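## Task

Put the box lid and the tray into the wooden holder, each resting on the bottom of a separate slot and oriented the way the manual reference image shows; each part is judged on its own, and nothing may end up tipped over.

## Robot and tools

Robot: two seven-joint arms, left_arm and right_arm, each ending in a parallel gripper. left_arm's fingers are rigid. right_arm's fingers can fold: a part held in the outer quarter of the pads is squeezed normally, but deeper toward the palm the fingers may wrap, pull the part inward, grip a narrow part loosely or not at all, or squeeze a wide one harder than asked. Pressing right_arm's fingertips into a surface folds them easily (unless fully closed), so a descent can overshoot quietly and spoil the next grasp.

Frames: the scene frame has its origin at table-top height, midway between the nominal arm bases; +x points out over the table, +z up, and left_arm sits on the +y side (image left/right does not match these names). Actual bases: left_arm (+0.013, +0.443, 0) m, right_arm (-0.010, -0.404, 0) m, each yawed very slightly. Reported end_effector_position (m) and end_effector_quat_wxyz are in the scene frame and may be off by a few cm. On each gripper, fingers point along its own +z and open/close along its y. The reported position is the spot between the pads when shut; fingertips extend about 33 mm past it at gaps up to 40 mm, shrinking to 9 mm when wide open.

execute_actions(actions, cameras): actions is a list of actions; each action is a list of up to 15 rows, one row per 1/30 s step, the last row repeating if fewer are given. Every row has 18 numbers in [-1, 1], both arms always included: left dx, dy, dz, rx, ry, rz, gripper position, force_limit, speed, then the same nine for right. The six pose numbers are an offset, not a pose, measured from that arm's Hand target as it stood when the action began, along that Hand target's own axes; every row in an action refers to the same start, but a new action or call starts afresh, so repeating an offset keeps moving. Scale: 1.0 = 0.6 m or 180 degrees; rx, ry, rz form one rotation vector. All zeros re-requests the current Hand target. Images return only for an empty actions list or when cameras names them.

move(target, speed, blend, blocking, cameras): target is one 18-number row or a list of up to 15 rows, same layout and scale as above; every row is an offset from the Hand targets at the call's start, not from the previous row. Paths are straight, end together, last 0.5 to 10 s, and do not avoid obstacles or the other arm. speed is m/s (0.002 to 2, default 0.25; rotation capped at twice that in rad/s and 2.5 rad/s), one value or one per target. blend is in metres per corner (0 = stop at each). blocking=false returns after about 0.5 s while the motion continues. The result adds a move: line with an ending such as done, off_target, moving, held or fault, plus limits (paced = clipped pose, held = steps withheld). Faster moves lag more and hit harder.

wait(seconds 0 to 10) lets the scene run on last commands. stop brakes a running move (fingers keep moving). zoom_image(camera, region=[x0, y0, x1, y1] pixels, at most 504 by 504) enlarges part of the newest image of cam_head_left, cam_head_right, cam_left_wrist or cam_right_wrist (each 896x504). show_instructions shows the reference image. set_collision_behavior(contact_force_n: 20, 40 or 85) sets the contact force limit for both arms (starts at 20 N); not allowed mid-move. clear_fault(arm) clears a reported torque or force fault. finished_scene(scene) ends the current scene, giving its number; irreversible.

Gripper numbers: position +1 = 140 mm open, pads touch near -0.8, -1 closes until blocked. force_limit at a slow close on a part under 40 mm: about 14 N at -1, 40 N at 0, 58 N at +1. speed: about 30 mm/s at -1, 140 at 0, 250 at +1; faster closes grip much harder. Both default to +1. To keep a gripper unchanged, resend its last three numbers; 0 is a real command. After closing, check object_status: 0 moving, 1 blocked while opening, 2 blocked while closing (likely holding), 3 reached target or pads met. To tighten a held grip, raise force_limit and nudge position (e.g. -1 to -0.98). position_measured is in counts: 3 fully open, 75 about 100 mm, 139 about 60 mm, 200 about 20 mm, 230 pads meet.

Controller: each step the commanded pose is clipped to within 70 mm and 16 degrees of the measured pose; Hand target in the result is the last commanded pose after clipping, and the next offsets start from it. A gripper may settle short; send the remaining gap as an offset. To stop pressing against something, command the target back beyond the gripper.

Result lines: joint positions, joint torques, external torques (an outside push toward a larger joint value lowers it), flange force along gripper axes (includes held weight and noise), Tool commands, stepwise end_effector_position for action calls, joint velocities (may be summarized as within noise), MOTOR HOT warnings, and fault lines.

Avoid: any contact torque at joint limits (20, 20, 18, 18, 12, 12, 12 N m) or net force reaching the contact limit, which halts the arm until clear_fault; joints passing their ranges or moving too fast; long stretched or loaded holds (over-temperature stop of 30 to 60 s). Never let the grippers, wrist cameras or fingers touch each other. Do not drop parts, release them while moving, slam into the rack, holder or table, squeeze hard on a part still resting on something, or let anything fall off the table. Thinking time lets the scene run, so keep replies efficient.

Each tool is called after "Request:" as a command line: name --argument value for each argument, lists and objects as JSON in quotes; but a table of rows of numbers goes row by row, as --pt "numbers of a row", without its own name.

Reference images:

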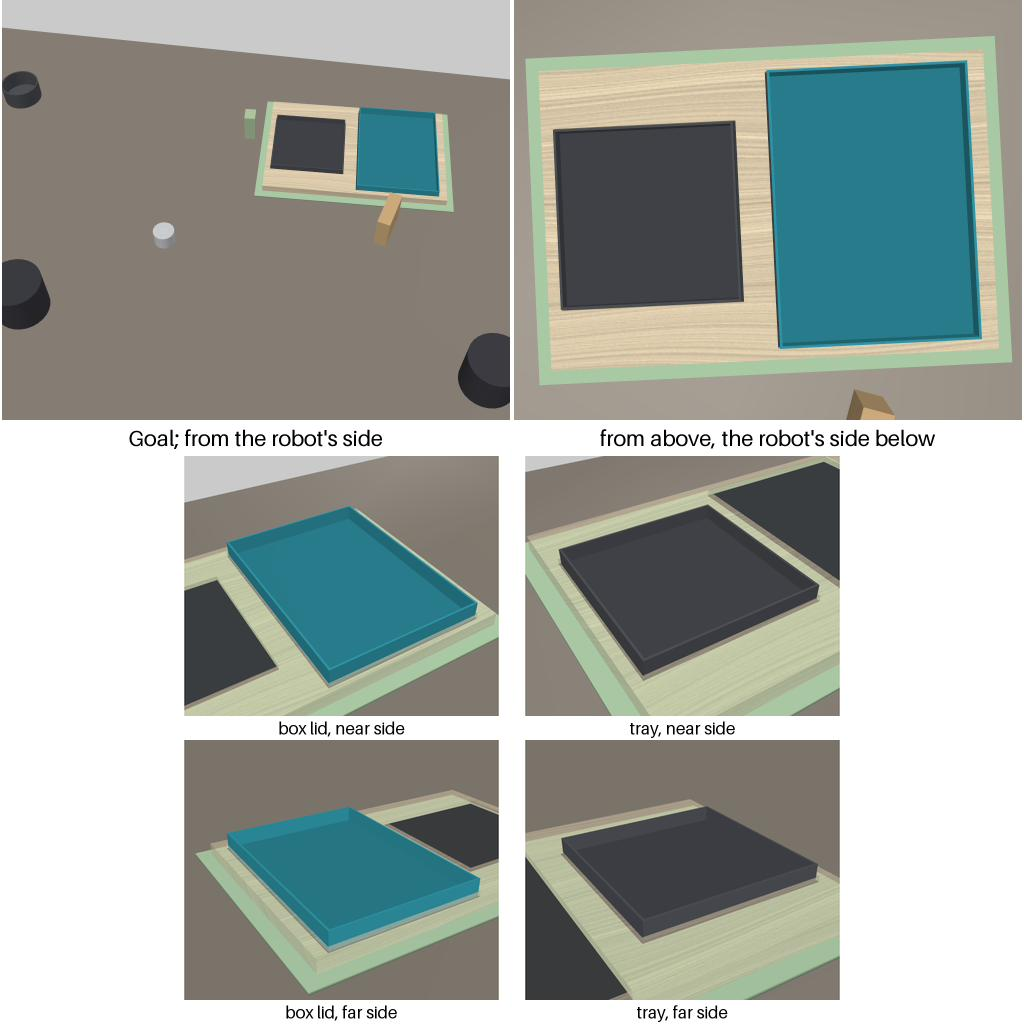

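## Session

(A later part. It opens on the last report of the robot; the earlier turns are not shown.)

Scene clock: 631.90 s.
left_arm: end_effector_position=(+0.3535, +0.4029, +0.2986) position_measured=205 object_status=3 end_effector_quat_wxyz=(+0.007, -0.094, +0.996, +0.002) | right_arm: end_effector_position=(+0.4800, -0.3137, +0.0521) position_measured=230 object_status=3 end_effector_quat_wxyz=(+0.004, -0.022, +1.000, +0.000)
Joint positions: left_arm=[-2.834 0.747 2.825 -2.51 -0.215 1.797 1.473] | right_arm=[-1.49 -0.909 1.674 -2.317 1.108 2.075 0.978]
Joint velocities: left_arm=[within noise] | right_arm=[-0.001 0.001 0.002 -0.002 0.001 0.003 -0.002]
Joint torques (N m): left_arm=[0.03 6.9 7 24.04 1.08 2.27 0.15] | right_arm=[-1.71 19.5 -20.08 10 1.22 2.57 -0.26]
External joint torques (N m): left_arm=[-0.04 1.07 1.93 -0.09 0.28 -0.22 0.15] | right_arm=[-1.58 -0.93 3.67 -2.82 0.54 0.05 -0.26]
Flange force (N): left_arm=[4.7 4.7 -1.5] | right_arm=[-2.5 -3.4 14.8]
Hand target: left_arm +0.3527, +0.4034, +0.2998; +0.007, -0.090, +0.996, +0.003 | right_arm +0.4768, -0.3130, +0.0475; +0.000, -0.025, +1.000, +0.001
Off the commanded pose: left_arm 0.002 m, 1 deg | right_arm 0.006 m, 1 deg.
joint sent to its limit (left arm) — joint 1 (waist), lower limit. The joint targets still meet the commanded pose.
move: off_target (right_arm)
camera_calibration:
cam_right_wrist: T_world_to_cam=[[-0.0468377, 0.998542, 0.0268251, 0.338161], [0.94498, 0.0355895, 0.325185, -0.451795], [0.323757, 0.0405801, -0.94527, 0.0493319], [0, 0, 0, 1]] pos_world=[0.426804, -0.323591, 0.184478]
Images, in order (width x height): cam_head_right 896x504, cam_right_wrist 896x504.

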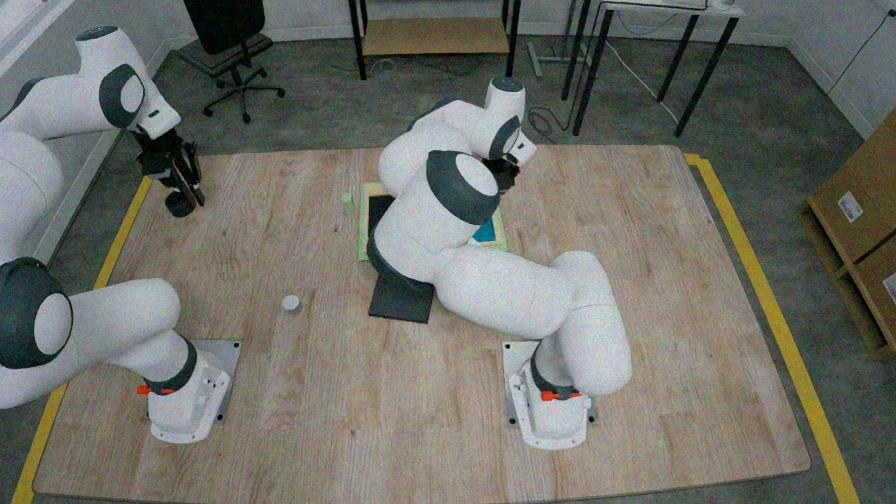

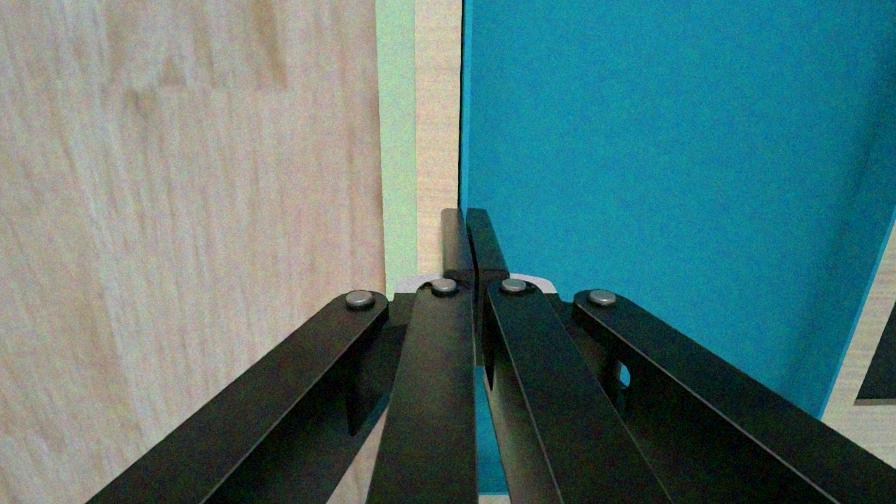

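Request:
move --pt "0 0 0 0 0 0 -0.6 0 -1 0 0 -0.0085 0 0 0 -1 0.3 -1" --pt "0 0 0 0 0 0 -0.6 0 -1 0 0 -0.0085 0 0 0 -0.6 0.3 -1" --pt "0 0 0 0 0 0 -0.6 0 -1 0 0 -0.09 0 0 0 -0.6 0.3 -1" --speed '[0.03,0.03,0.1]' --cameras '["cam_right_wrist","cam_head_right"]'

Request:
zoom_image --camera "cam_right_wrist" --region '[400, 340, 560, 504]'

Request:
zoom_image --camera "cam_right_wrist" --region '[640, 0, 896, 420]'

Scene clock: 640.17 s.
left_arm: end_effector_position=(+0.3535, +0.4029, +0.2986) position_measured=205 object_status=3 end_effector_quat_wxyz=(+0.007, -0.094, +0.996, +0.002) | right_arm: end_effector_position=(+0.4777, -0.3132, +0.1011) position_measured=205 object_status=3 end_effector_quat_wxyz=(+0.002, -0.027, +1.000, +0.001)
Joint positions: left_arm=[-2.834 0.747 2.825 -2.51 -0.215 1.797 1.473] | right_arm=[-1.417 -0.893 1.537 -2.305 1.02 1.985 1.004]
Joint velocities: left_arm=[within noise] | right_arm=[0 -0.001 0 0 0 -0.005 0.004]
Joint torques (N m): left_arm=[0.09 6.95 6.96 23.98 1.08 2.29 0.12] | right_arm=[0.19 17.87 -25.89 14.19 0.44 2.36 0.24]
External joint torques (N m): left_arm=[0.03 1.14 1.9 -0.14 0.28 -0.21 0.12] | right_arm=[0.18 -0.08 -2.37 -0.23 -0.28 -0.13 0.24]
Flange force (N): left_arm=[4.9 4.7 -1.3] | right_arm=[6.4 0.2 -7.2]
Hand target: left_arm +0.3527, +0.4034, +0.2998; +0.007, -0.090, +0.996, +0.003 | right_arm +0.4768, -0.3131, +0.1015; +0.000, -0.025, +1.000, +0.001
Off the commanded pose: left_arm 0.002 m, 1 deg | right_arm 0.001 m, 0 deg.
joint sent to its limit (left arm) — joint 1 (waist), lower limit. The joint targets still meet the commanded pose.
move: done
camera_calibration:
cam_right_wrist: T_world_to_cam=[[-0.0570303, 0.99793, 0.0297333, 0.340601], [0.945848, 0.0444734, 0.321549, -0.462798], [0.319561, 0.0464612, -0.946426, 0.100369], [0, 0, 0, 1]] pos_world=[0.425088, -0.323977, 0.233677]
Images, in order (width x height): cam_head_right 896x504, cam_right_wrist 896x504.

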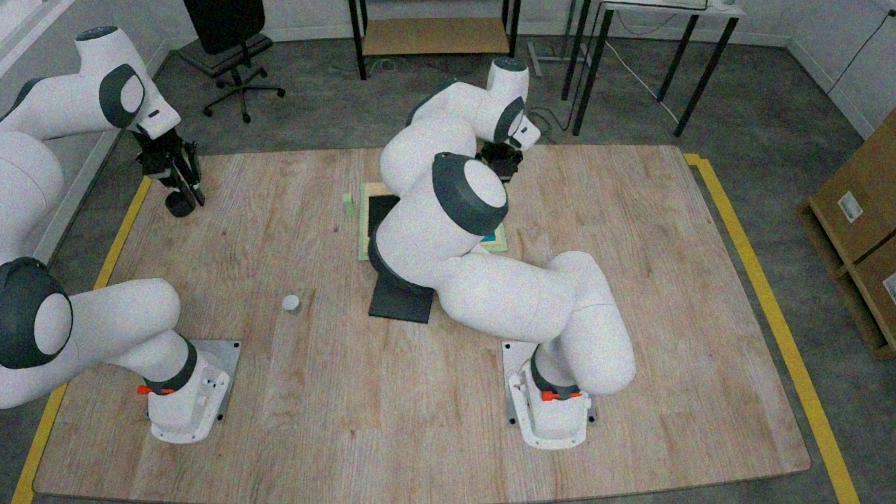

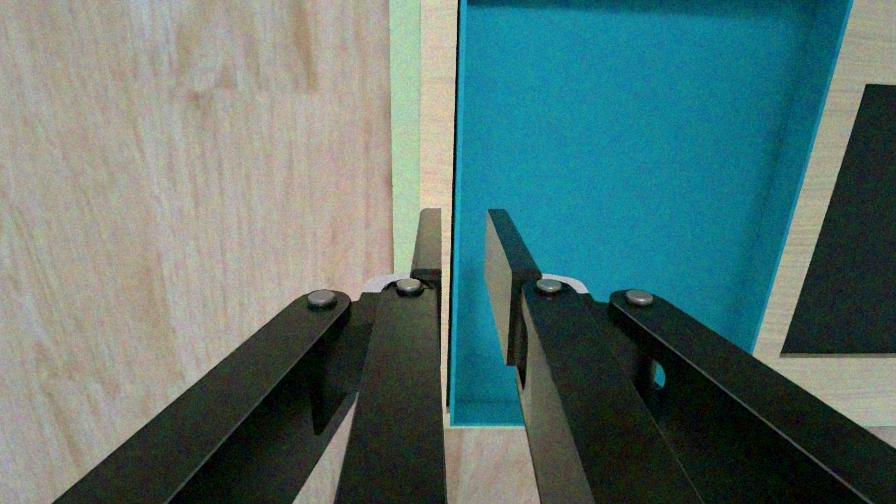

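Scaled by 3.073 from the camera's 896x504 image, which has a finer 1280x720 frame.

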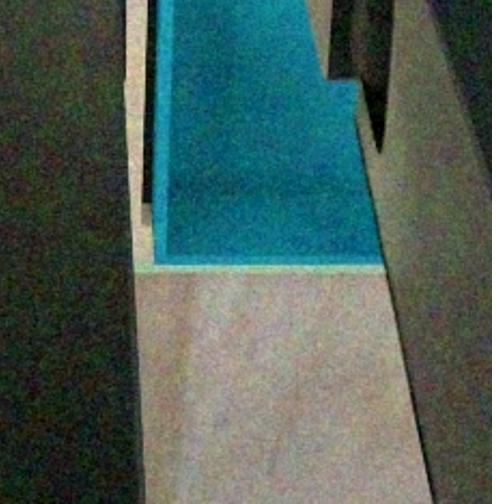

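Scaled by 1.200 from the camera's 896x504 image, which has a finer 1280x720 frame.

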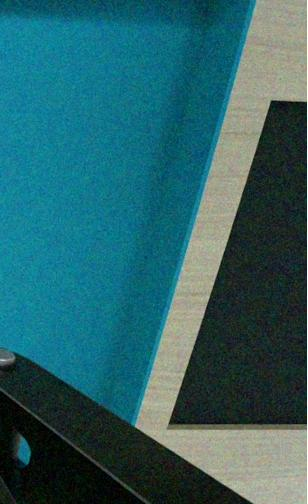

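Request:
move --pt "0 0 0 0 0 0 -0.6 0 -1 0 0 0.083 0 0 0 -0.6 0.3 -1" --pt "0 0 0 0 0 0 -0.6 0 -1 0 0 0.083 0 0 0 -1 0.3 -1" --pt "0 0 0 0 0 0 -0.6 0 -1 0.0 0 0.0765 0 0 0 -1 0.3 -1" --pt "0 0 0 0 0 0 -0.6 0 -1 0.005 0 0.0765 0 0 0 -1 0.3 -1" --pt "0 0 0 0 0 0 -0.6 0 -1 0.005 0 0.0865 0 0 0 -1 0.3 -1" --speed '[0.08,0.05,0.04,0.03,0.02]' --cameras '["cam_head_right","cam_right_wrist"]'

Request:
zoom_image --camera "cam_head_right" --region '[470, 205, 510, 255]'

Scene clock: 651.53 s.
left_arm: end_effector_position=(+0.3535, +0.4029, +0.2986) position_measured=205 object_status=3 end_effector_quat_wxyz=(+0.007, -0.094, +0.996, +0.002) | right_arm: end_effector_position=(+0.4750, -0.3135, +0.0520) position_measured=230 object_status=3 end_effector_quat_wxyz=(+0.001, -0.022, +1.000, +0.000)
Joint positions: left_arm=[-2.834 0.747 2.825 -2.51 -0.215 1.797 1.473] | right_arm=[-1.477 -0.906 1.667 -2.329 1.104 2.073 0.98]
Joint velocities: left_arm=[within noise] | right_arm=[0 0.001 0 0 0.001 0.004 -0.004]
Joint torques (N m): left_arm=[-0.01 6.88 6.96 24 1.07 2.27 0.13] | right_arm=[-1.42 19.75 -22.53 10.87 1.07 2.7 -0.3]
External joint torques (N m): left_arm=[-0.01 0.98 1.94 -0.18 0.28 -0.22 0.13] | right_arm=[-1.29 -0.34 1.08 -1.98 0.39 0.19 -0.3]
Flange force (N): left_arm=[4.5 4.7 -1.2] | right_arm=[0.4 -3.3 6.8]
Hand target: left_arm +0.3527, +0.4034, +0.2998; +0.007, -0.090, +0.996, +0.003 | right_arm +0.4739, -0.3132, +0.0496; +0.000, -0.025, +1.000, +0.001
Off the commanded pose: left_arm 0.002 m, 1 deg | right_arm 0.003 m, 0 deg.
joint sent to its limit (left arm) — joint 1 (waist), lower limit. The joint targets still meet the commanded pose.
move: done
camera_calibration:
cam_right_wrist: T_world_to_cam=[[-0.0466096, 0.998555, 0.026766, 0.337574], [0.946527, 0.035586, 0.320656, -0.44762], [0.31924, 0.0402804, -0.946817, 0.0529935], [0, 0, 0, 1]] pos_world=[0.422501, -0.323292, 0.184672]
Images, in order (width x height): cam_head_right 896x504, cam_right_wrist 896x504.

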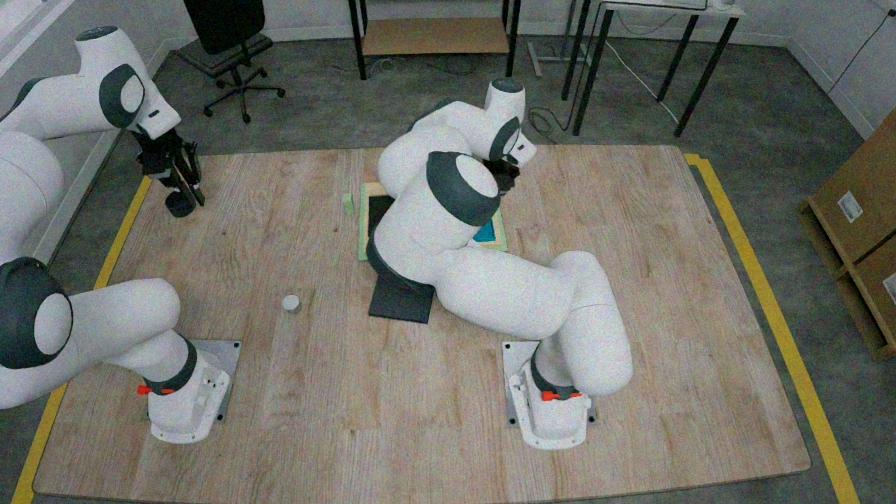

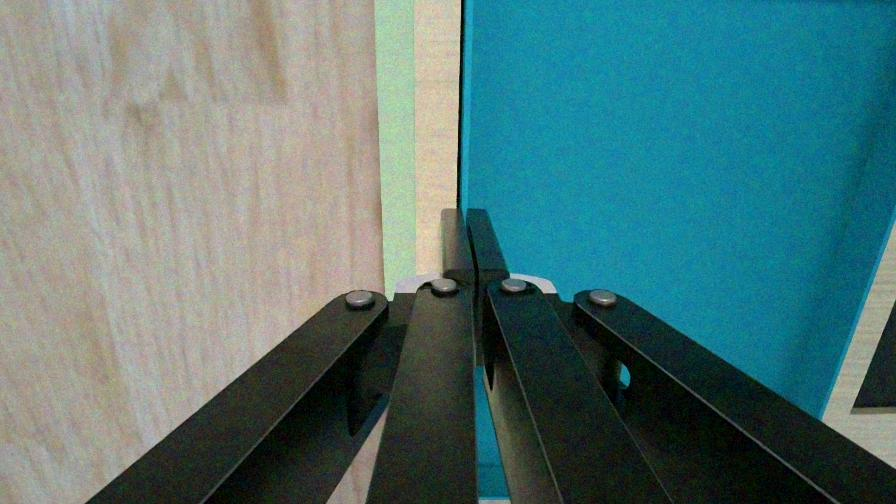

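Scaled by 10.080 from the camera's 896x504 image, which has a finer 1280x720 frame.

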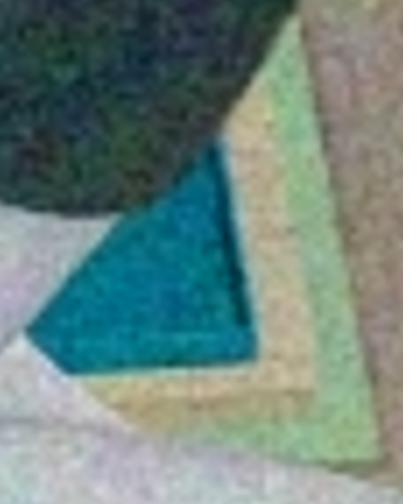

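Request:
move --pt "0 0 0 0 0 0 -0.6 0 -1 0.0 0 -0.0117 0 0 0 -1 0.3 -1" --pt "0 0 0 0 0 0 -0.6 0 -1 0.0015 -0.0025 -0.0117 0 0 0 -1 0.3 -1" --pt "0 0 0 0 0 0 -0.6 0 -1 0.0015 -0.0025 0.003 0 0 0 -1 0.3 -1" --speed '[0.04,0.03,0.02]' --cameras '["cam_head_right","cam_right_wrist"]'

Request:
zoom_image --camera "cam_head_right" --region '[470, 205, 510, 255]'

Request:
zoom_image --camera "cam_right_wrist" --region '[400, 0, 520, 240]'

Scene clock: 714.63 s.
left_arm: end_effector_position=(+0.3535, +0.4029, +0.2986) position_measured=205 object_status=3 end_effector_quat_wxyz=(+0.007, -0.094, +0.996, +0.002) | right_arm: end_effector_position=(+0.4755, -0.3148, +0.0520) position_measured=230 object_status=3 end_effector_quat_wxyz=(+0.003, -0.021, +1.000, +0.001)
Joint positions: left_arm=[-2.834 0.747 2.825 -2.51 -0.215 1.797 1.473] | right_arm=[-1.479 -0.904 1.667 -2.331 1.107 2.077 0.977]
Joint velocities: left_arm=[within noise] | right_arm=[-0.001 0.001 0 0.001 0.002 0.004 -0.002]
Joint torques (N m): left_arm=[0.11 6.96 6.98 24.01 1.06 2.27 0.14] | right_arm=[-1.93 18.78 -19.86 10.1 1.09 2.81 -0.5]
External joint torques (N m): left_arm=[0.09 1.16 1.96 -0.11 0.26 -0.22 0.14] | right_arm=[-1.94 -1.22 3.64 -2.84 0.41 0.3 -0.5]
Flange force (N): left_arm=[4.9 4.8 -1.4] | right_arm=[-3.7 -4.5 16.0]
Hand target: left_arm +0.3527, +0.4034, +0.2998; +0.007, -0.090, +0.996, +0.003 | right_arm +0.4730, -0.3147, +0.0478; +0.000, -0.025, +1.000, +0.001
Off the commanded pose: left_arm 0.002 m, 1 deg | right_arm 0.005 m, 1 deg.
joint sent to its limit (left arm) — joint 1 (waist), lower limit. The joint targets still meet the commanded pose.
move: off_target (right_arm)
camera_calibration:
cam_right_wrist: T_world_to_cam=[[-0.0444493, 0.998609, 0.0283776, 0.337786], [0.945632, 0.0328963, 0.32357, -0.448546], [0.322186, 0.0412172, -0.945779, 0.0517323], [0, 0, 0, 1]] pos_world=[0.422506, -0.324693, 0.184478]
Images, in order (width x height): cam_head_right 896x504, cam_right_wrist 896x504.

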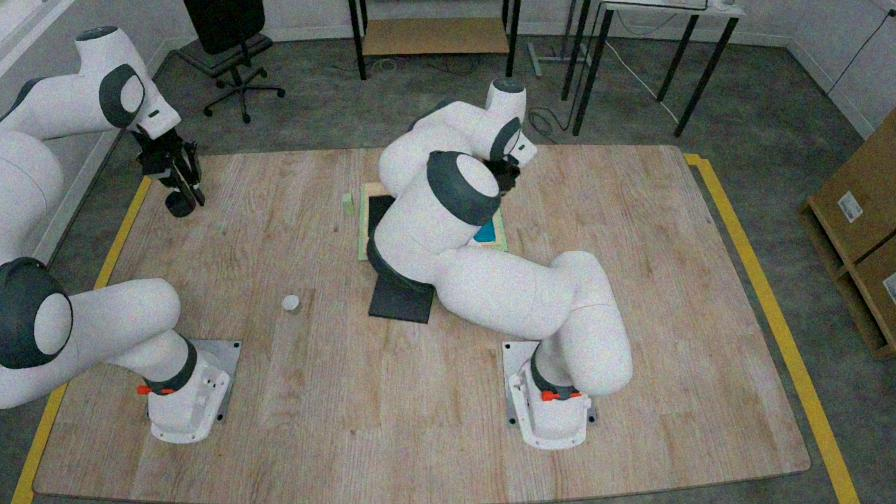

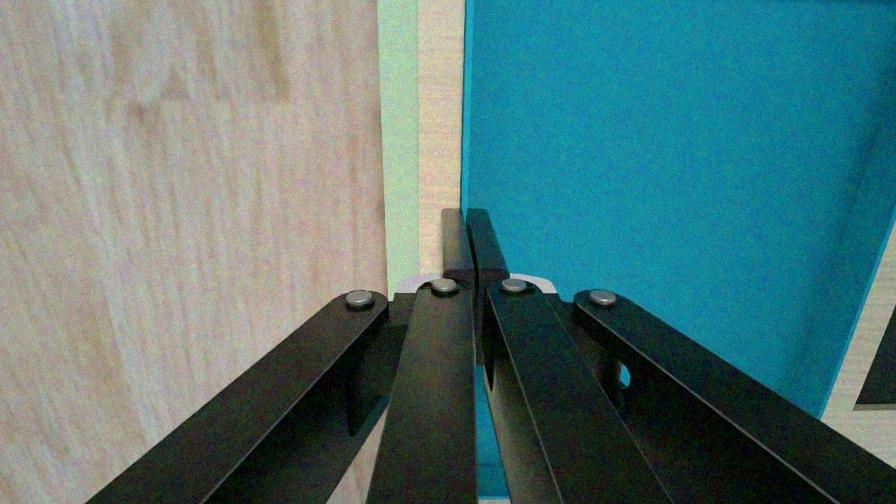

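Scaled by 10.080 from the camera's 896x504 image, which has a finer 1280x720 frame.

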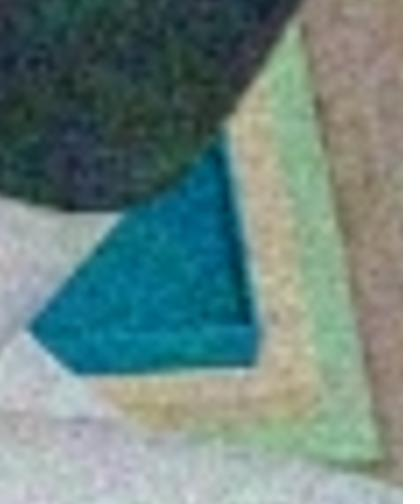

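Scaled by 2.100 from the camera's 896x504 image, which has a finer 1280x720 frame.

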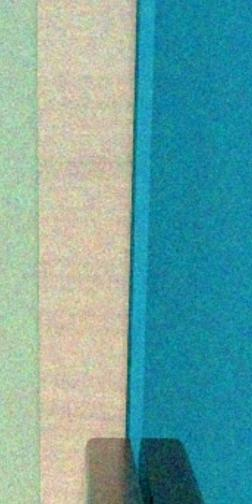

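Request:
move --pt "0 0 0 0 0 0 -0.6 0 -1 0.0 0 -0.013 0 0 0 -1 0.3 -1" --pt "0 0 0 0 0 0 -0.6 0 -1 -0.002 0.002 -0.013 0 0 0.0017 -1 0.3 -1" --pt "0 0 0 0 0 0 -0.6 0 -1 -0.002 0.002 -0.0053 0 0 0.0017 -1 0.3 -1" --pt "0 0 0 0 0 0 -0.6 0 -1 -0.002 0.002 -0.0053 0 0 0.0017 -0.65 0.3 -1" --speed '[0.04,0.03,0.02,0.02]' --cameras '["cam_head_right","cam_right_wrist"]'

Request:
zoom_image --camera "cam_head_right" --region '[470, 205, 510, 255]'

Request:
zoom_image --camera "cam_right_wrist" --region '[400, 0, 520, 240]'

Scene clock: 731.70 s.
left_arm: end_effector_position=(+0.3535, +0.4029, +0.2986) position_measured=205 object_status=3 end_effector_quat_wxyz=(+0.007, -0.094, +0.996, +0.002) | right_arm: end_effector_position=(+0.4738, -0.3133, +0.0515) position_measured=211 object_status=0 end_effector_quat_wxyz=(+0.000, -0.024, +1.000, +0.001)
Joint positions: left_arm=[-2.834 0.747 2.825 -2.51 -0.215 1.797 1.473] | right_arm=[-1.478 -0.903 1.668 -2.33 1.102 2.073 0.977]
Joint torques (N m): left_arm=[-0.01 6.94 6.96 23.97 1.05 2.27 0.15] | right_arm=[-0.88 19.83 -24.99 12.41 0.77 2.65 0.11]
External joint torques (N m): left_arm=[-0.02 1.08 1.95 -0.16 0.26 -0.22 0.15] | right_arm=[-0.99 -0.18 -1.58 -0.58 0.09 0.17 0.11]
Flange force (N): left_arm=[4.8 4.7 -1.3] | right_arm=[1.4 -1.9 -2.4]
Hand target: left_arm +0.3527, +0.4034, +0.2998; +0.007, -0.090, +0.996, +0.003 | right_arm +0.4742, -0.3134, +0.0509; +0.000, -0.022, +1.000, +0.001
Off the commanded pose: left_arm 0.002 m, 1 deg | right_arm 0.001 m, 0 deg.
joint sent to its limit (left arm) — joint 1 (waist), lower limit. The joint targets still meet the commanded pose.
move: done
camera_calibration:
cam_right_wrist: T_world_to_cam=[[-0.0495245, 0.998357, 0.0288307, 0.338526], [0.947433, 0.0378235, 0.31771, -0.445836], [0.316097, 0.0430496, -0.94775, 0.0552718], [0, 0, 0, 1]] pos_world=[0.421694, -0.323486, 0.18427]
Images, in order (width x height): cam_head_right 896x504, cam_right_wrist 896x504.

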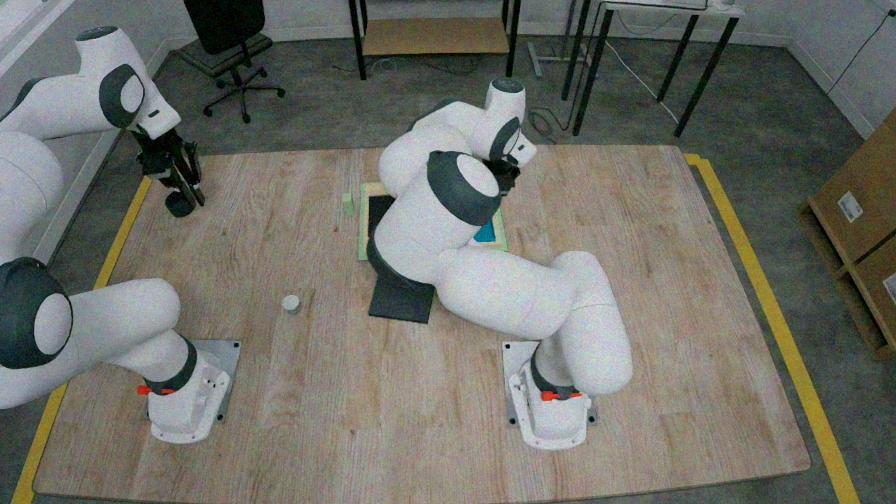

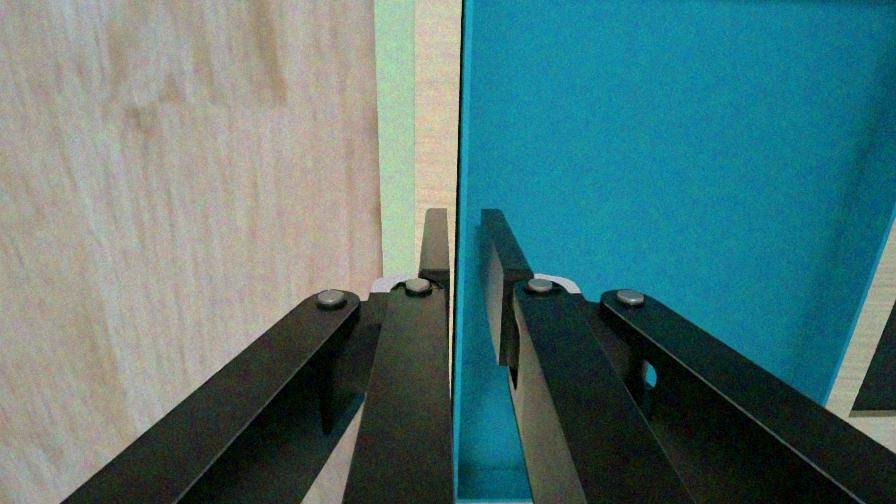

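Scaled by 10.080 from the camera's 896x504 image, which has a finer 1280x720 frame.

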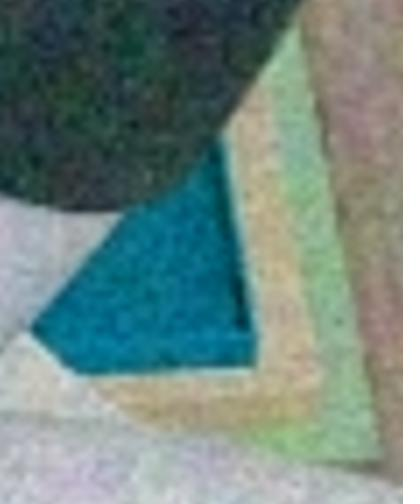

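Scaled by 2.100 from the camera's 896x504 image, which has a finer 1280x720 frame.

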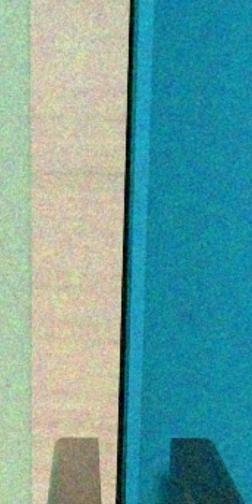

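Request:
move --pt "0 0 0 0 0 0 -0.6 0 -1 0 0 0 0 0 0 -1 0.3 -1" --pt "0 0 0 0 0 0 -0.6 0 -1 0 0 -0.008 0 0 0 -1 0.3 -1" --pt "0 0 0 0 0 0 -0.6 0 -1 -0.003 -0.001 -0.008 0 0 0 -1 0.3 -1" --pt "0 0 0 0 0 0 -0.6 0 -1 -0.003 -0.001 0.003 0 0 0 -1 0.3 -1" --pt "0 0 0 0 0 0 -0.6 0 -1 -0.0065 -0.001 0.003 0 0 0 -1 0.3 -1" --speed '[0.04,0.03,0.02,0.02,0.006]' --cameras '["cam_head_right","cam_right_wrist"]'

Request:
zoom_image --camera "cam_head_right" --region '[470, 205, 510, 255]'

Request:
zoom_image --camera "cam_right_wrist" --region '[400, 0, 520, 240]'

Scene clock: 742.43 s.
left_arm: end_effector_position=(+0.3535, +0.4029, +0.2986) position_measured=205 object_status=3 end_effector_quat_wxyz=(+0.007, -0.094, +0.996, +0.002) | right_arm: end_effector_position=(+0.4784, -0.3138, +0.0514) position_measured=230 object_status=3 end_effector_quat_wxyz=(+0.001, -0.023, +1.000, +0.002)
Joint positions: left_arm=[-2.834 0.747 2.825 -2.51 -0.215 1.797 1.473] | right_arm=[-1.494 -0.904 1.676 -2.317 1.104 2.072 0.977]
Joint torques (N m): left_arm=[0.01 6.94 6.93 24.03 1.05 2.27 0.18] | right_arm=[-1.72 19.6 -22.1 12.15 1.32 2.85 -0.02]
External joint torques (N m): left_arm=[0 1.13 1.92 -0.04 0.26 -0.21 0.18] | right_arm=[-1.64 -0.8 1.52 -0.77 0.64 0.35 -0.02]
Flange force (N): left_arm=[4.7 4.7 -1.5] | right_arm=[-5.7 -2.6 9.1]
Hand target: left_arm +0.3527, +0.4034, +0.2998; +0.007, -0.090, +0.996, +0.003 | right_arm +0.4781, -0.3139, +0.0491; +0.000, -0.022, +1.000, +0.001
Off the commanded pose: left_arm 0.002 m, 1 deg | right_arm 0.002 m, 0 deg.
joint sent to its limit (left arm) — joint 1 (waist), lower limit. The joint targets still meet the commanded pose.
move: done
camera_calibration:
cam_right_wrist: T_world_to_cam=[[-0.047398, 0.998405, 0.0306642, 0.338122], [0.946897, 0.0351365, 0.31961, -0.450917], [0.318023, 0.0441848, -0.947053, 0.0531396], [0, 0, 0, 1]] pos_world=[0.426098, -0.324087, 0.184075]
Images, in order (width x height): cam_head_right 896x504, cam_right_wrist 896x504.

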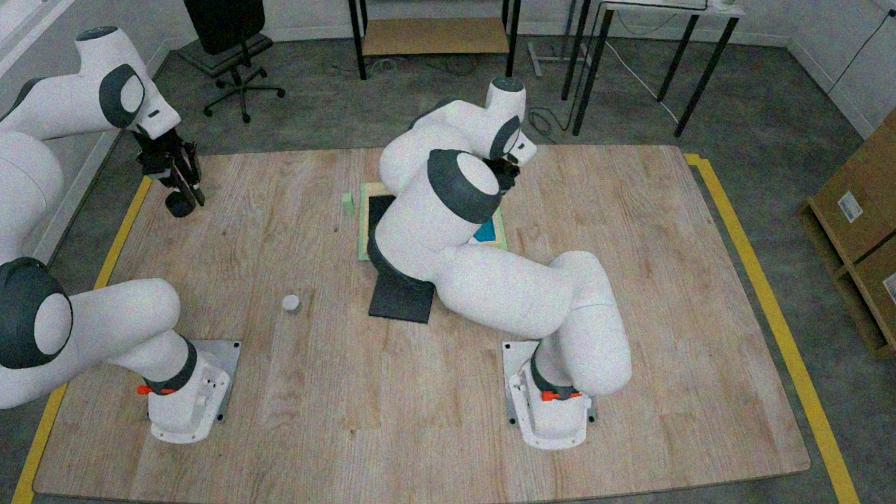

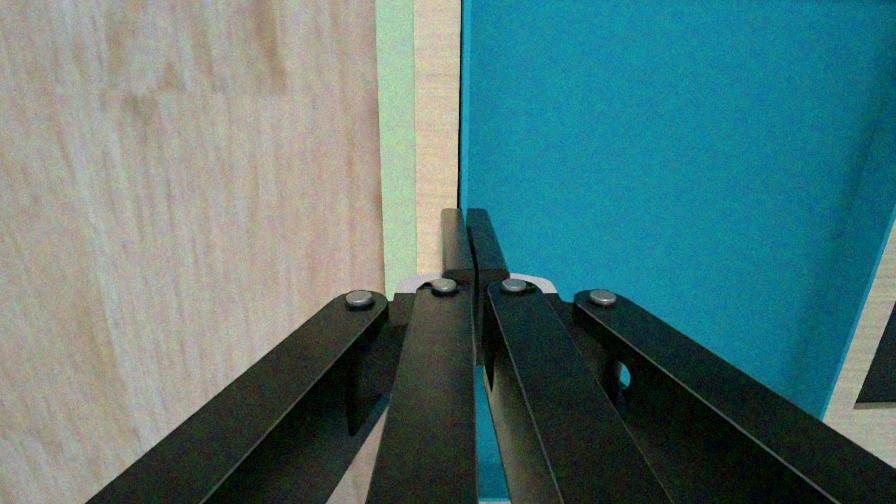

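Scaled by 10.080 from the camera's 896x504 image, which has a finer 1280x720 frame.

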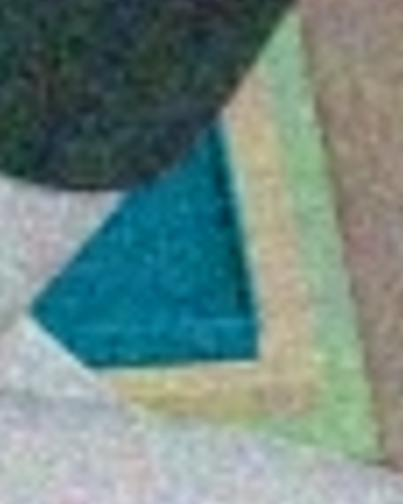

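Scaled by 2.100 from the camera's 896x504 image, which has a finer 1280x720 frame.

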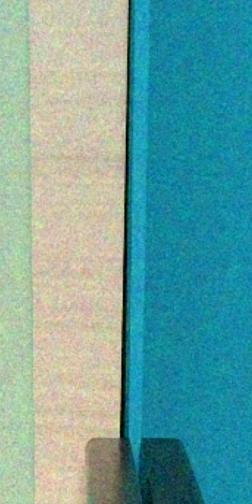

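Request:
move --pt "0 0 0 0 0 0 -0.6 0 -1 0 0 -0.003 0 0 0 -1 0.3 -1" --pt "0 0 0 0 0 0 -0.6 0 -1 0 0 -0.003 0 0 0 -0.6 0.3 -1" --pt "0 0 0 0 0 0 -0.6 0 -1 0 0 -0.1 0 0 0 -0.6 0.3 -1" --pt "0 0 0 0 0 0 -0.6 0 -1 0.2 -0.3 -0.35 0 0 0 -0.6 0.3 -1" --speed '[0.03,0.03,0.12,0.3]' --blend '[0,0,0.02,0]' --cameras '["cam_head_right","cam_head_left"]'

Request:
zoom_image --camera "cam_head_left" --region '[410, 165, 510, 255]'

Request:
zoom_image --camera "cam_head_right" --region '[415, 165, 515, 255]'

Scene clock: 752.40 s.
left_arm: end_effector_position=(+0.3535, +0.4029, +0.2986) position_measured=205 object_status=3 end_effector_quat_wxyz=(+0.007, -0.094, +0.996, +0.002) | right_arm: end_effector_position=(+0.3672, -0.4994, +0.2593) position_measured=205 object_status=3 end_effector_quat_wxyz=(+0.002, -0.018, +1.000, -0.001)
Joint positions: left_arm=[-2.834 0.747 2.825 -2.51 -0.215 1.797 1.473] | right_arm=[-1.272 -0.857 0.852 -2.444 0.619 1.757 0.74]
Joint velocities: left_arm=[within noise] | right_arm=[0 0 0 0.001 0 -0.001 -0.007]
Joint torques (N m): left_arm=[0.01 6.93 6.93 23.96 1.07 2.26 0.14] | right_arm=[0.15 4.72 -18.32 19.94 0.45 2.52 -0.28]
External joint torques (N m): left_arm=[-0.01 1.11 1.9 -0.18 0.27 -0.23 0.14] | right_arm=[0.18 1.08 -1.95 -0.59 -0.29 0 -0.28]
Flange force (N): left_arm=[4.9 4.7 -1.3] | right_arm=[4.3 -2.0 -1.7]
Hand target: left_arm +0.3527, +0.4034, +0.2998; +0.007, -0.090, +0.996, +0.003 | right_arm +0.3660, -0.4992, +0.2588; +0.000, -0.022, +1.000, +0.001
Off the commanded pose: left_arm 0.002 m, 1 deg | right_arm 0.001 m, 1 deg.
joint sent to its limit (left arm) — joint 1 (waist), lower limit. The joint targets still meet the commanded pose.
move: done
Images, in order (width x height): cam_head_left 896x504, cam_head_right 896x504.

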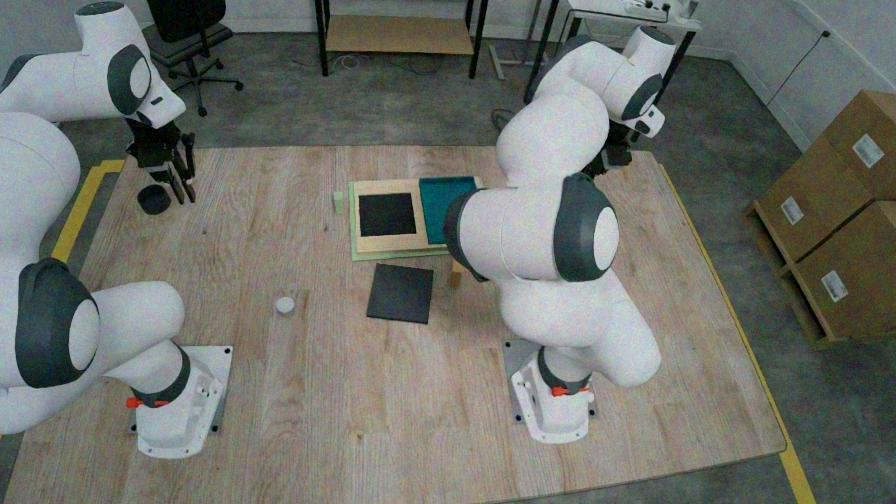

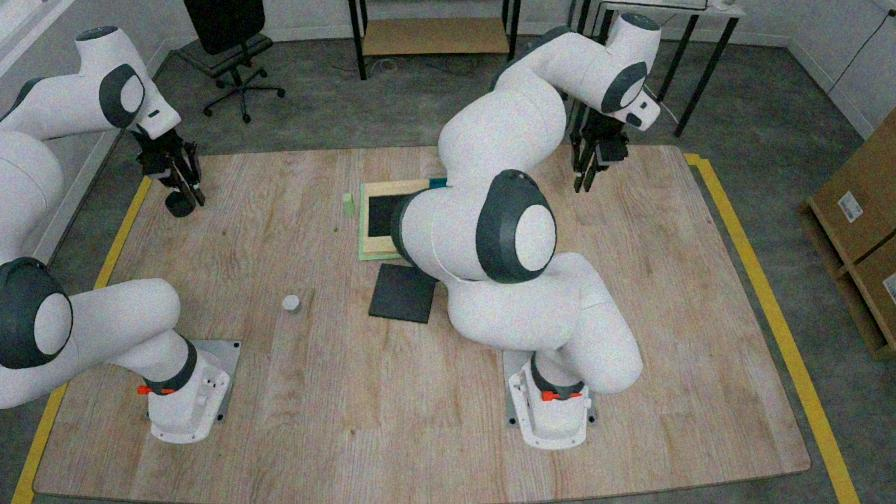

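Scaled by 5.040 from the camera's 896x504 image, which has a finer 1280x720 frame.

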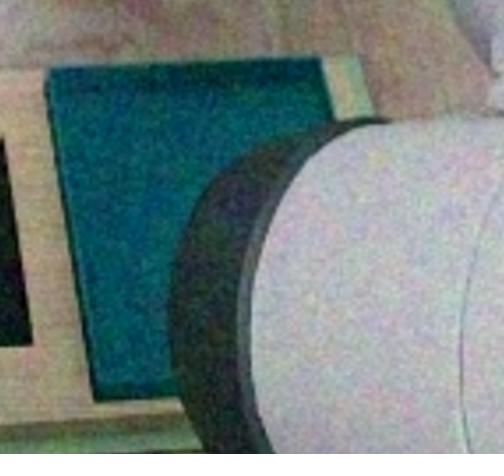

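Scaled by 5.040 from the camera's 896x504 image, which has a finer 1280x720 frame.

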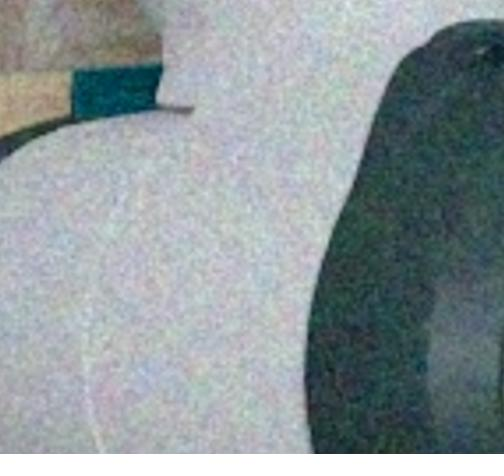

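Request:
move --target '[0,0,0,0,0,0,-0.6,0,-1,0.15,-0.42,-0.07,0,0,0,-0.6,0.3,-1]' --speed 0.35 --cameras '["cam_head_right","cam_head_left"]'

Request:
zoom_image --camera "cam_head_left" --region '[410, 165, 510, 255]'

Request:
zoom_image --camera "cam_head_right" --region '[415, 165, 515, 255]'

Scene clock: 760.20 s.
left_arm: end_effector_position=(+0.3535, +0.4029, +0.2986) position_measured=205 object_status=3 end_effector_quat_wxyz=(+0.007, -0.094, +0.996, +0.002) | right_arm: end_effector_position=(+0.2874, -0.7537, +0.3005) position_measured=205 object_status=3 end_effector_quat_wxyz=(+0.000, -0.018, +1.000, +0.002)
Joint positions: left_arm=[-2.834 0.747 2.825 -2.51 -0.215 1.797 1.473] | right_arm=[-1.598 -0.411 0.664 -2.19 0.261 1.848 0.449]
Joint velocities: left_arm=[within noise] | right_arm=[0 0 0 0.001 0.001 -0.001 -0.007]
Joint torques (N m): left_arm=[0.01 6.93 6.96 24.03 1.08 2.26 0.13] | right_arm=[0.26 -10.27 -9.6 24.06 0.42 2.86 -0.34]
External joint torques (N m): left_arm=[0.01 1.07 1.96 -0.09 0.28 -0.22 0.13] | right_arm=[0.22 1.43 -1.77 -0.17 -0.31 0.32 -0.34]
Flange force (N): left_arm=[4.6 4.7 -1.5] | right_arm=[1.6 -3.3 0.6]
Hand target: left_arm +0.3527, +0.4034, +0.2998; +0.007, -0.090, +0.996, +0.003 | right_arm +0.2873, -0.7550, +0.3005; +0.000, -0.022, +1.000, +0.001
Off the commanded pose: left_arm 0.002 m, 1 deg | right_arm 0.001 m, 1 deg.
joint sent to its limit (left arm) — joint 1 (waist), lower limit. The joint targets still meet the commanded pose.
move: done
Images, in order (width x height): cam_head_left 896x504, cam_head_right 896x504.

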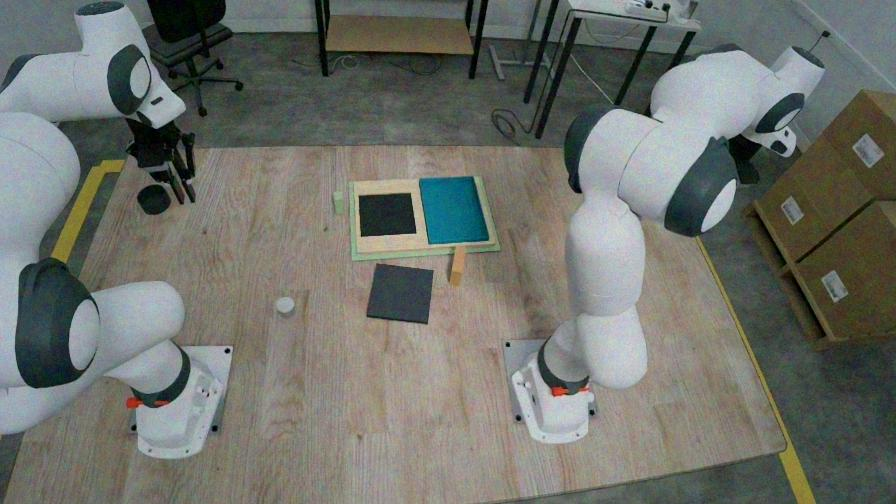

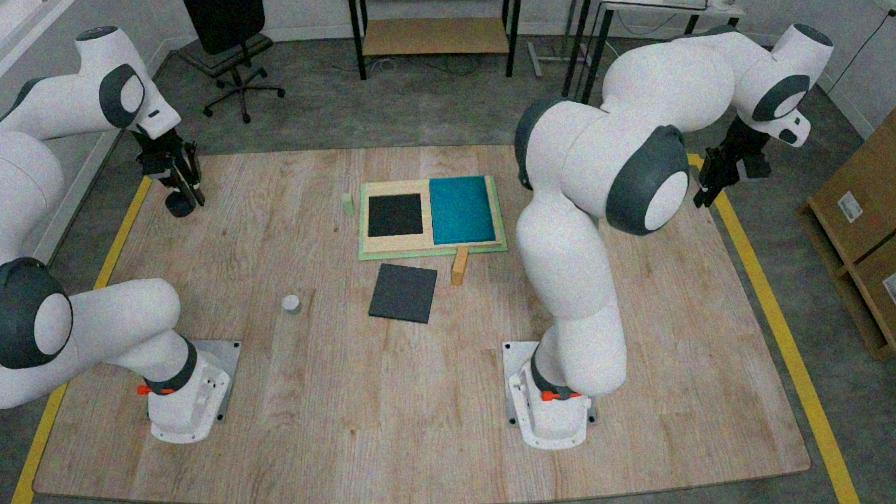

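Scaled by 5.040 from the camera's 896x504 image, which has a finer 1280x720 frame.

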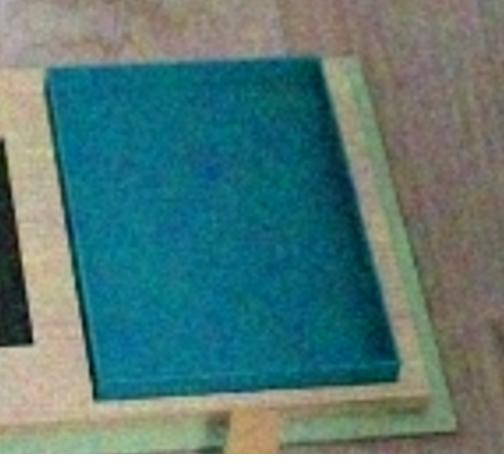

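Scaled by 5.040 from the camera's 896x504 image, which has a finer 1280x720 frame.

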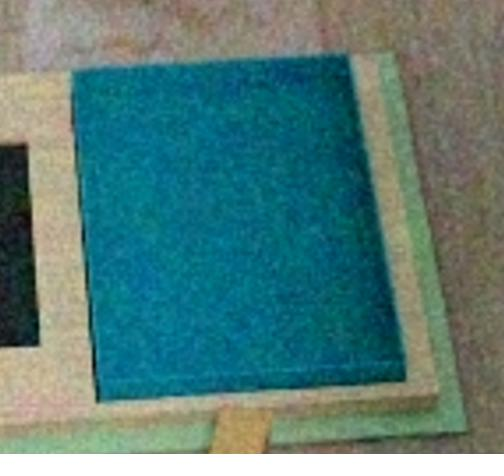

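Request:
zoom_image --camera "cam_head_left" --region '[422, 228, 452, 252]'

Request:
zoom_image --camera "cam_head_left" --region '[470, 225, 500, 249]'

Request:
zoom_image --camera "cam_head_left" --region '[410, 168, 440, 192]'

Request:
zoom_image --camera "cam_head_left" --region '[460, 168, 490, 192]'

Scaled by 16.800 from the camera's 896x504 image, which has a finer 1280x720 frame.

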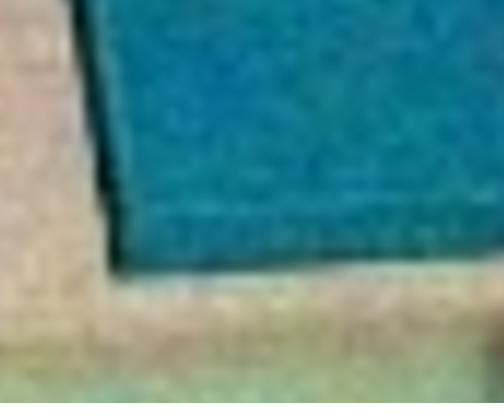

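Scaled by 16.800 from the camera's 896x504 image, which has a finer 1280x720 frame.

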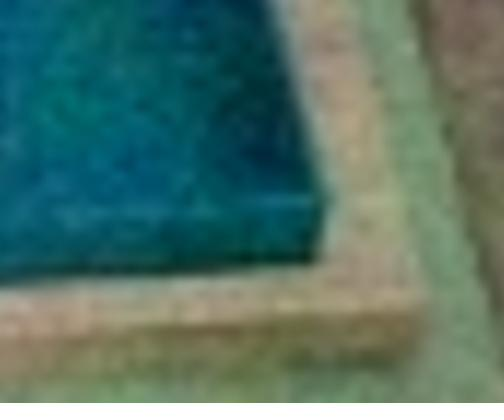

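Scaled by 16.800 from the camera's 896x504 image, which has a finer 1280x720 frame.

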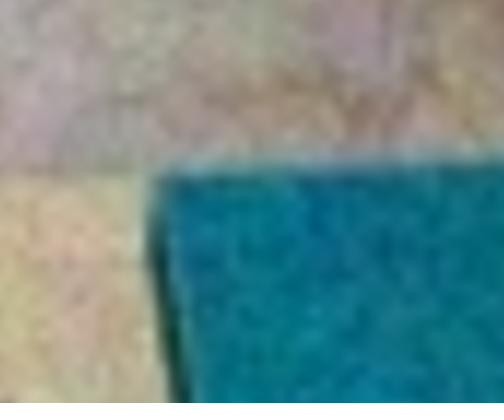

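Scaled by 16.800 from the camera's 896x504 image, which has a finer 1280x720 frame.

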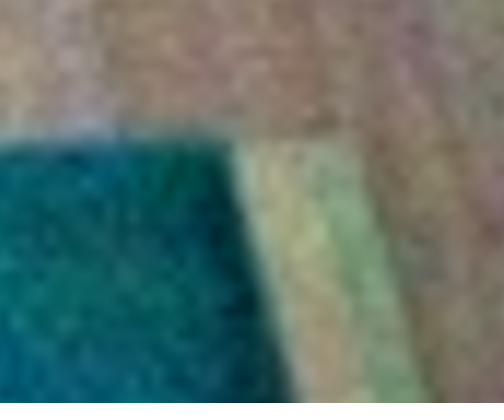

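Request:
move --pt "0 0 0 0 0 0 -0.6 0 -1 -0.35 0.7205 0.26 0 0 0 -0.6 0.3 -1" --pt "0 0 0 0 0 0 -0.6 0 -1 -0.35 0.7205 0.4167 0 0 0 -0.6 0.3 -1" --speed '[0.35,0.1]' --blend '[0.02,0]' --cameras '["cam_right_wrist"]'

Request:
zoom_image --camera "cam_right_wrist" --region '[400, 0, 520, 240]'

Scene clock: 793.93 s.
left_arm: end_effector_position=(+0.3535, +0.4029, +0.2986) position_measured=205 object_status=3 end_effector_quat_wxyz=(+0.007, -0.094, +0.996, +0.002) | right_arm: end_effector_position=(+0.4767, -0.3140, +0.0512) position_measured=205 object_status=3 end_effector_quat_wxyz=(-0.001, -0.019, +1.000, +0.000)
Joint positions: left_arm=[-2.834 0.747 2.825 -2.51 -0.215 1.797 1.473] | right_arm=[-1.502 -0.823 1.701 -2.326 1.035 2.134 1.02]
Joint velocities: left_arm=[within noise] | right_arm=[0 0 -0.001 0.001 0.001 0.003 -0.003]
Joint torques (N m): left_arm=[0.04 6.93 7.01 23.98 1.07 2.26 0.23] | right_arm=[-1.05 19.59 -23.57 14.01 0.91 2.81 -0.21]
External joint torques (N m): left_arm=[0.03 1.07 1.99 -0.13 0.28 -0.23 0.23] | right_arm=[-0.81 -0.1 -1.58 0.06 0.26 0.32 -0.21]
Flange force (N): left_arm=[4.7 5.0 -1.4] | right_arm=[0.4 -2.0 -1.9]
Hand target: left_arm +0.3527, +0.4034, +0.2998; +0.007, -0.090, +0.996, +0.003 | right_arm +0.4781, -0.3136, +0.0511; +0.000, -0.022, +1.000, +0.001
Off the commanded pose: left_arm 0.002 m, 1 deg | right_arm 0.001 m, 0 deg.
joint sent to its limit (left arm) — joint 1 (waist), lower limit. The joint targets still meet the commanded pose.
move: done
camera_calibration:
cam_right_wrist: T_world_to_cam=[[-0.0406705, 0.998796, 0.0274491, 0.335434], [0.948562, 0.0299634, 0.31517, -0.451394], [0.313968, 0.0388553, -0.948638, 0.0538736], [0, 0, 0, 1]] pos_world=[0.424903, -0.323598, 0.184165]
Images, in order (width x height): cam_right_wrist 896x504.

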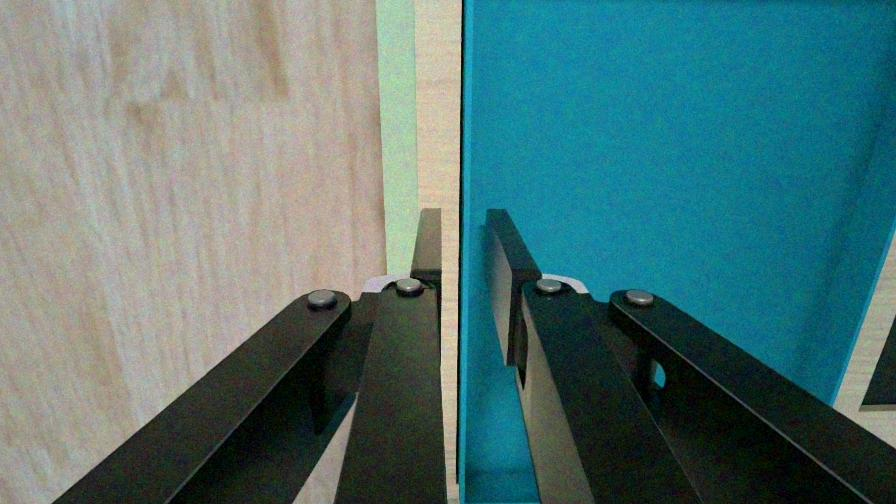

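Scaled by 2.100 from the camera's 896x504 image, which has a finer 1280x720 frame.

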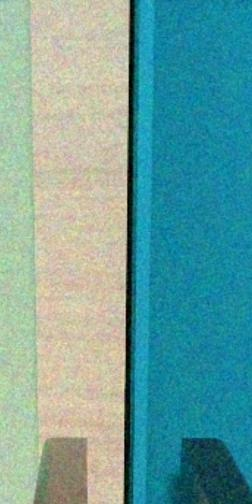

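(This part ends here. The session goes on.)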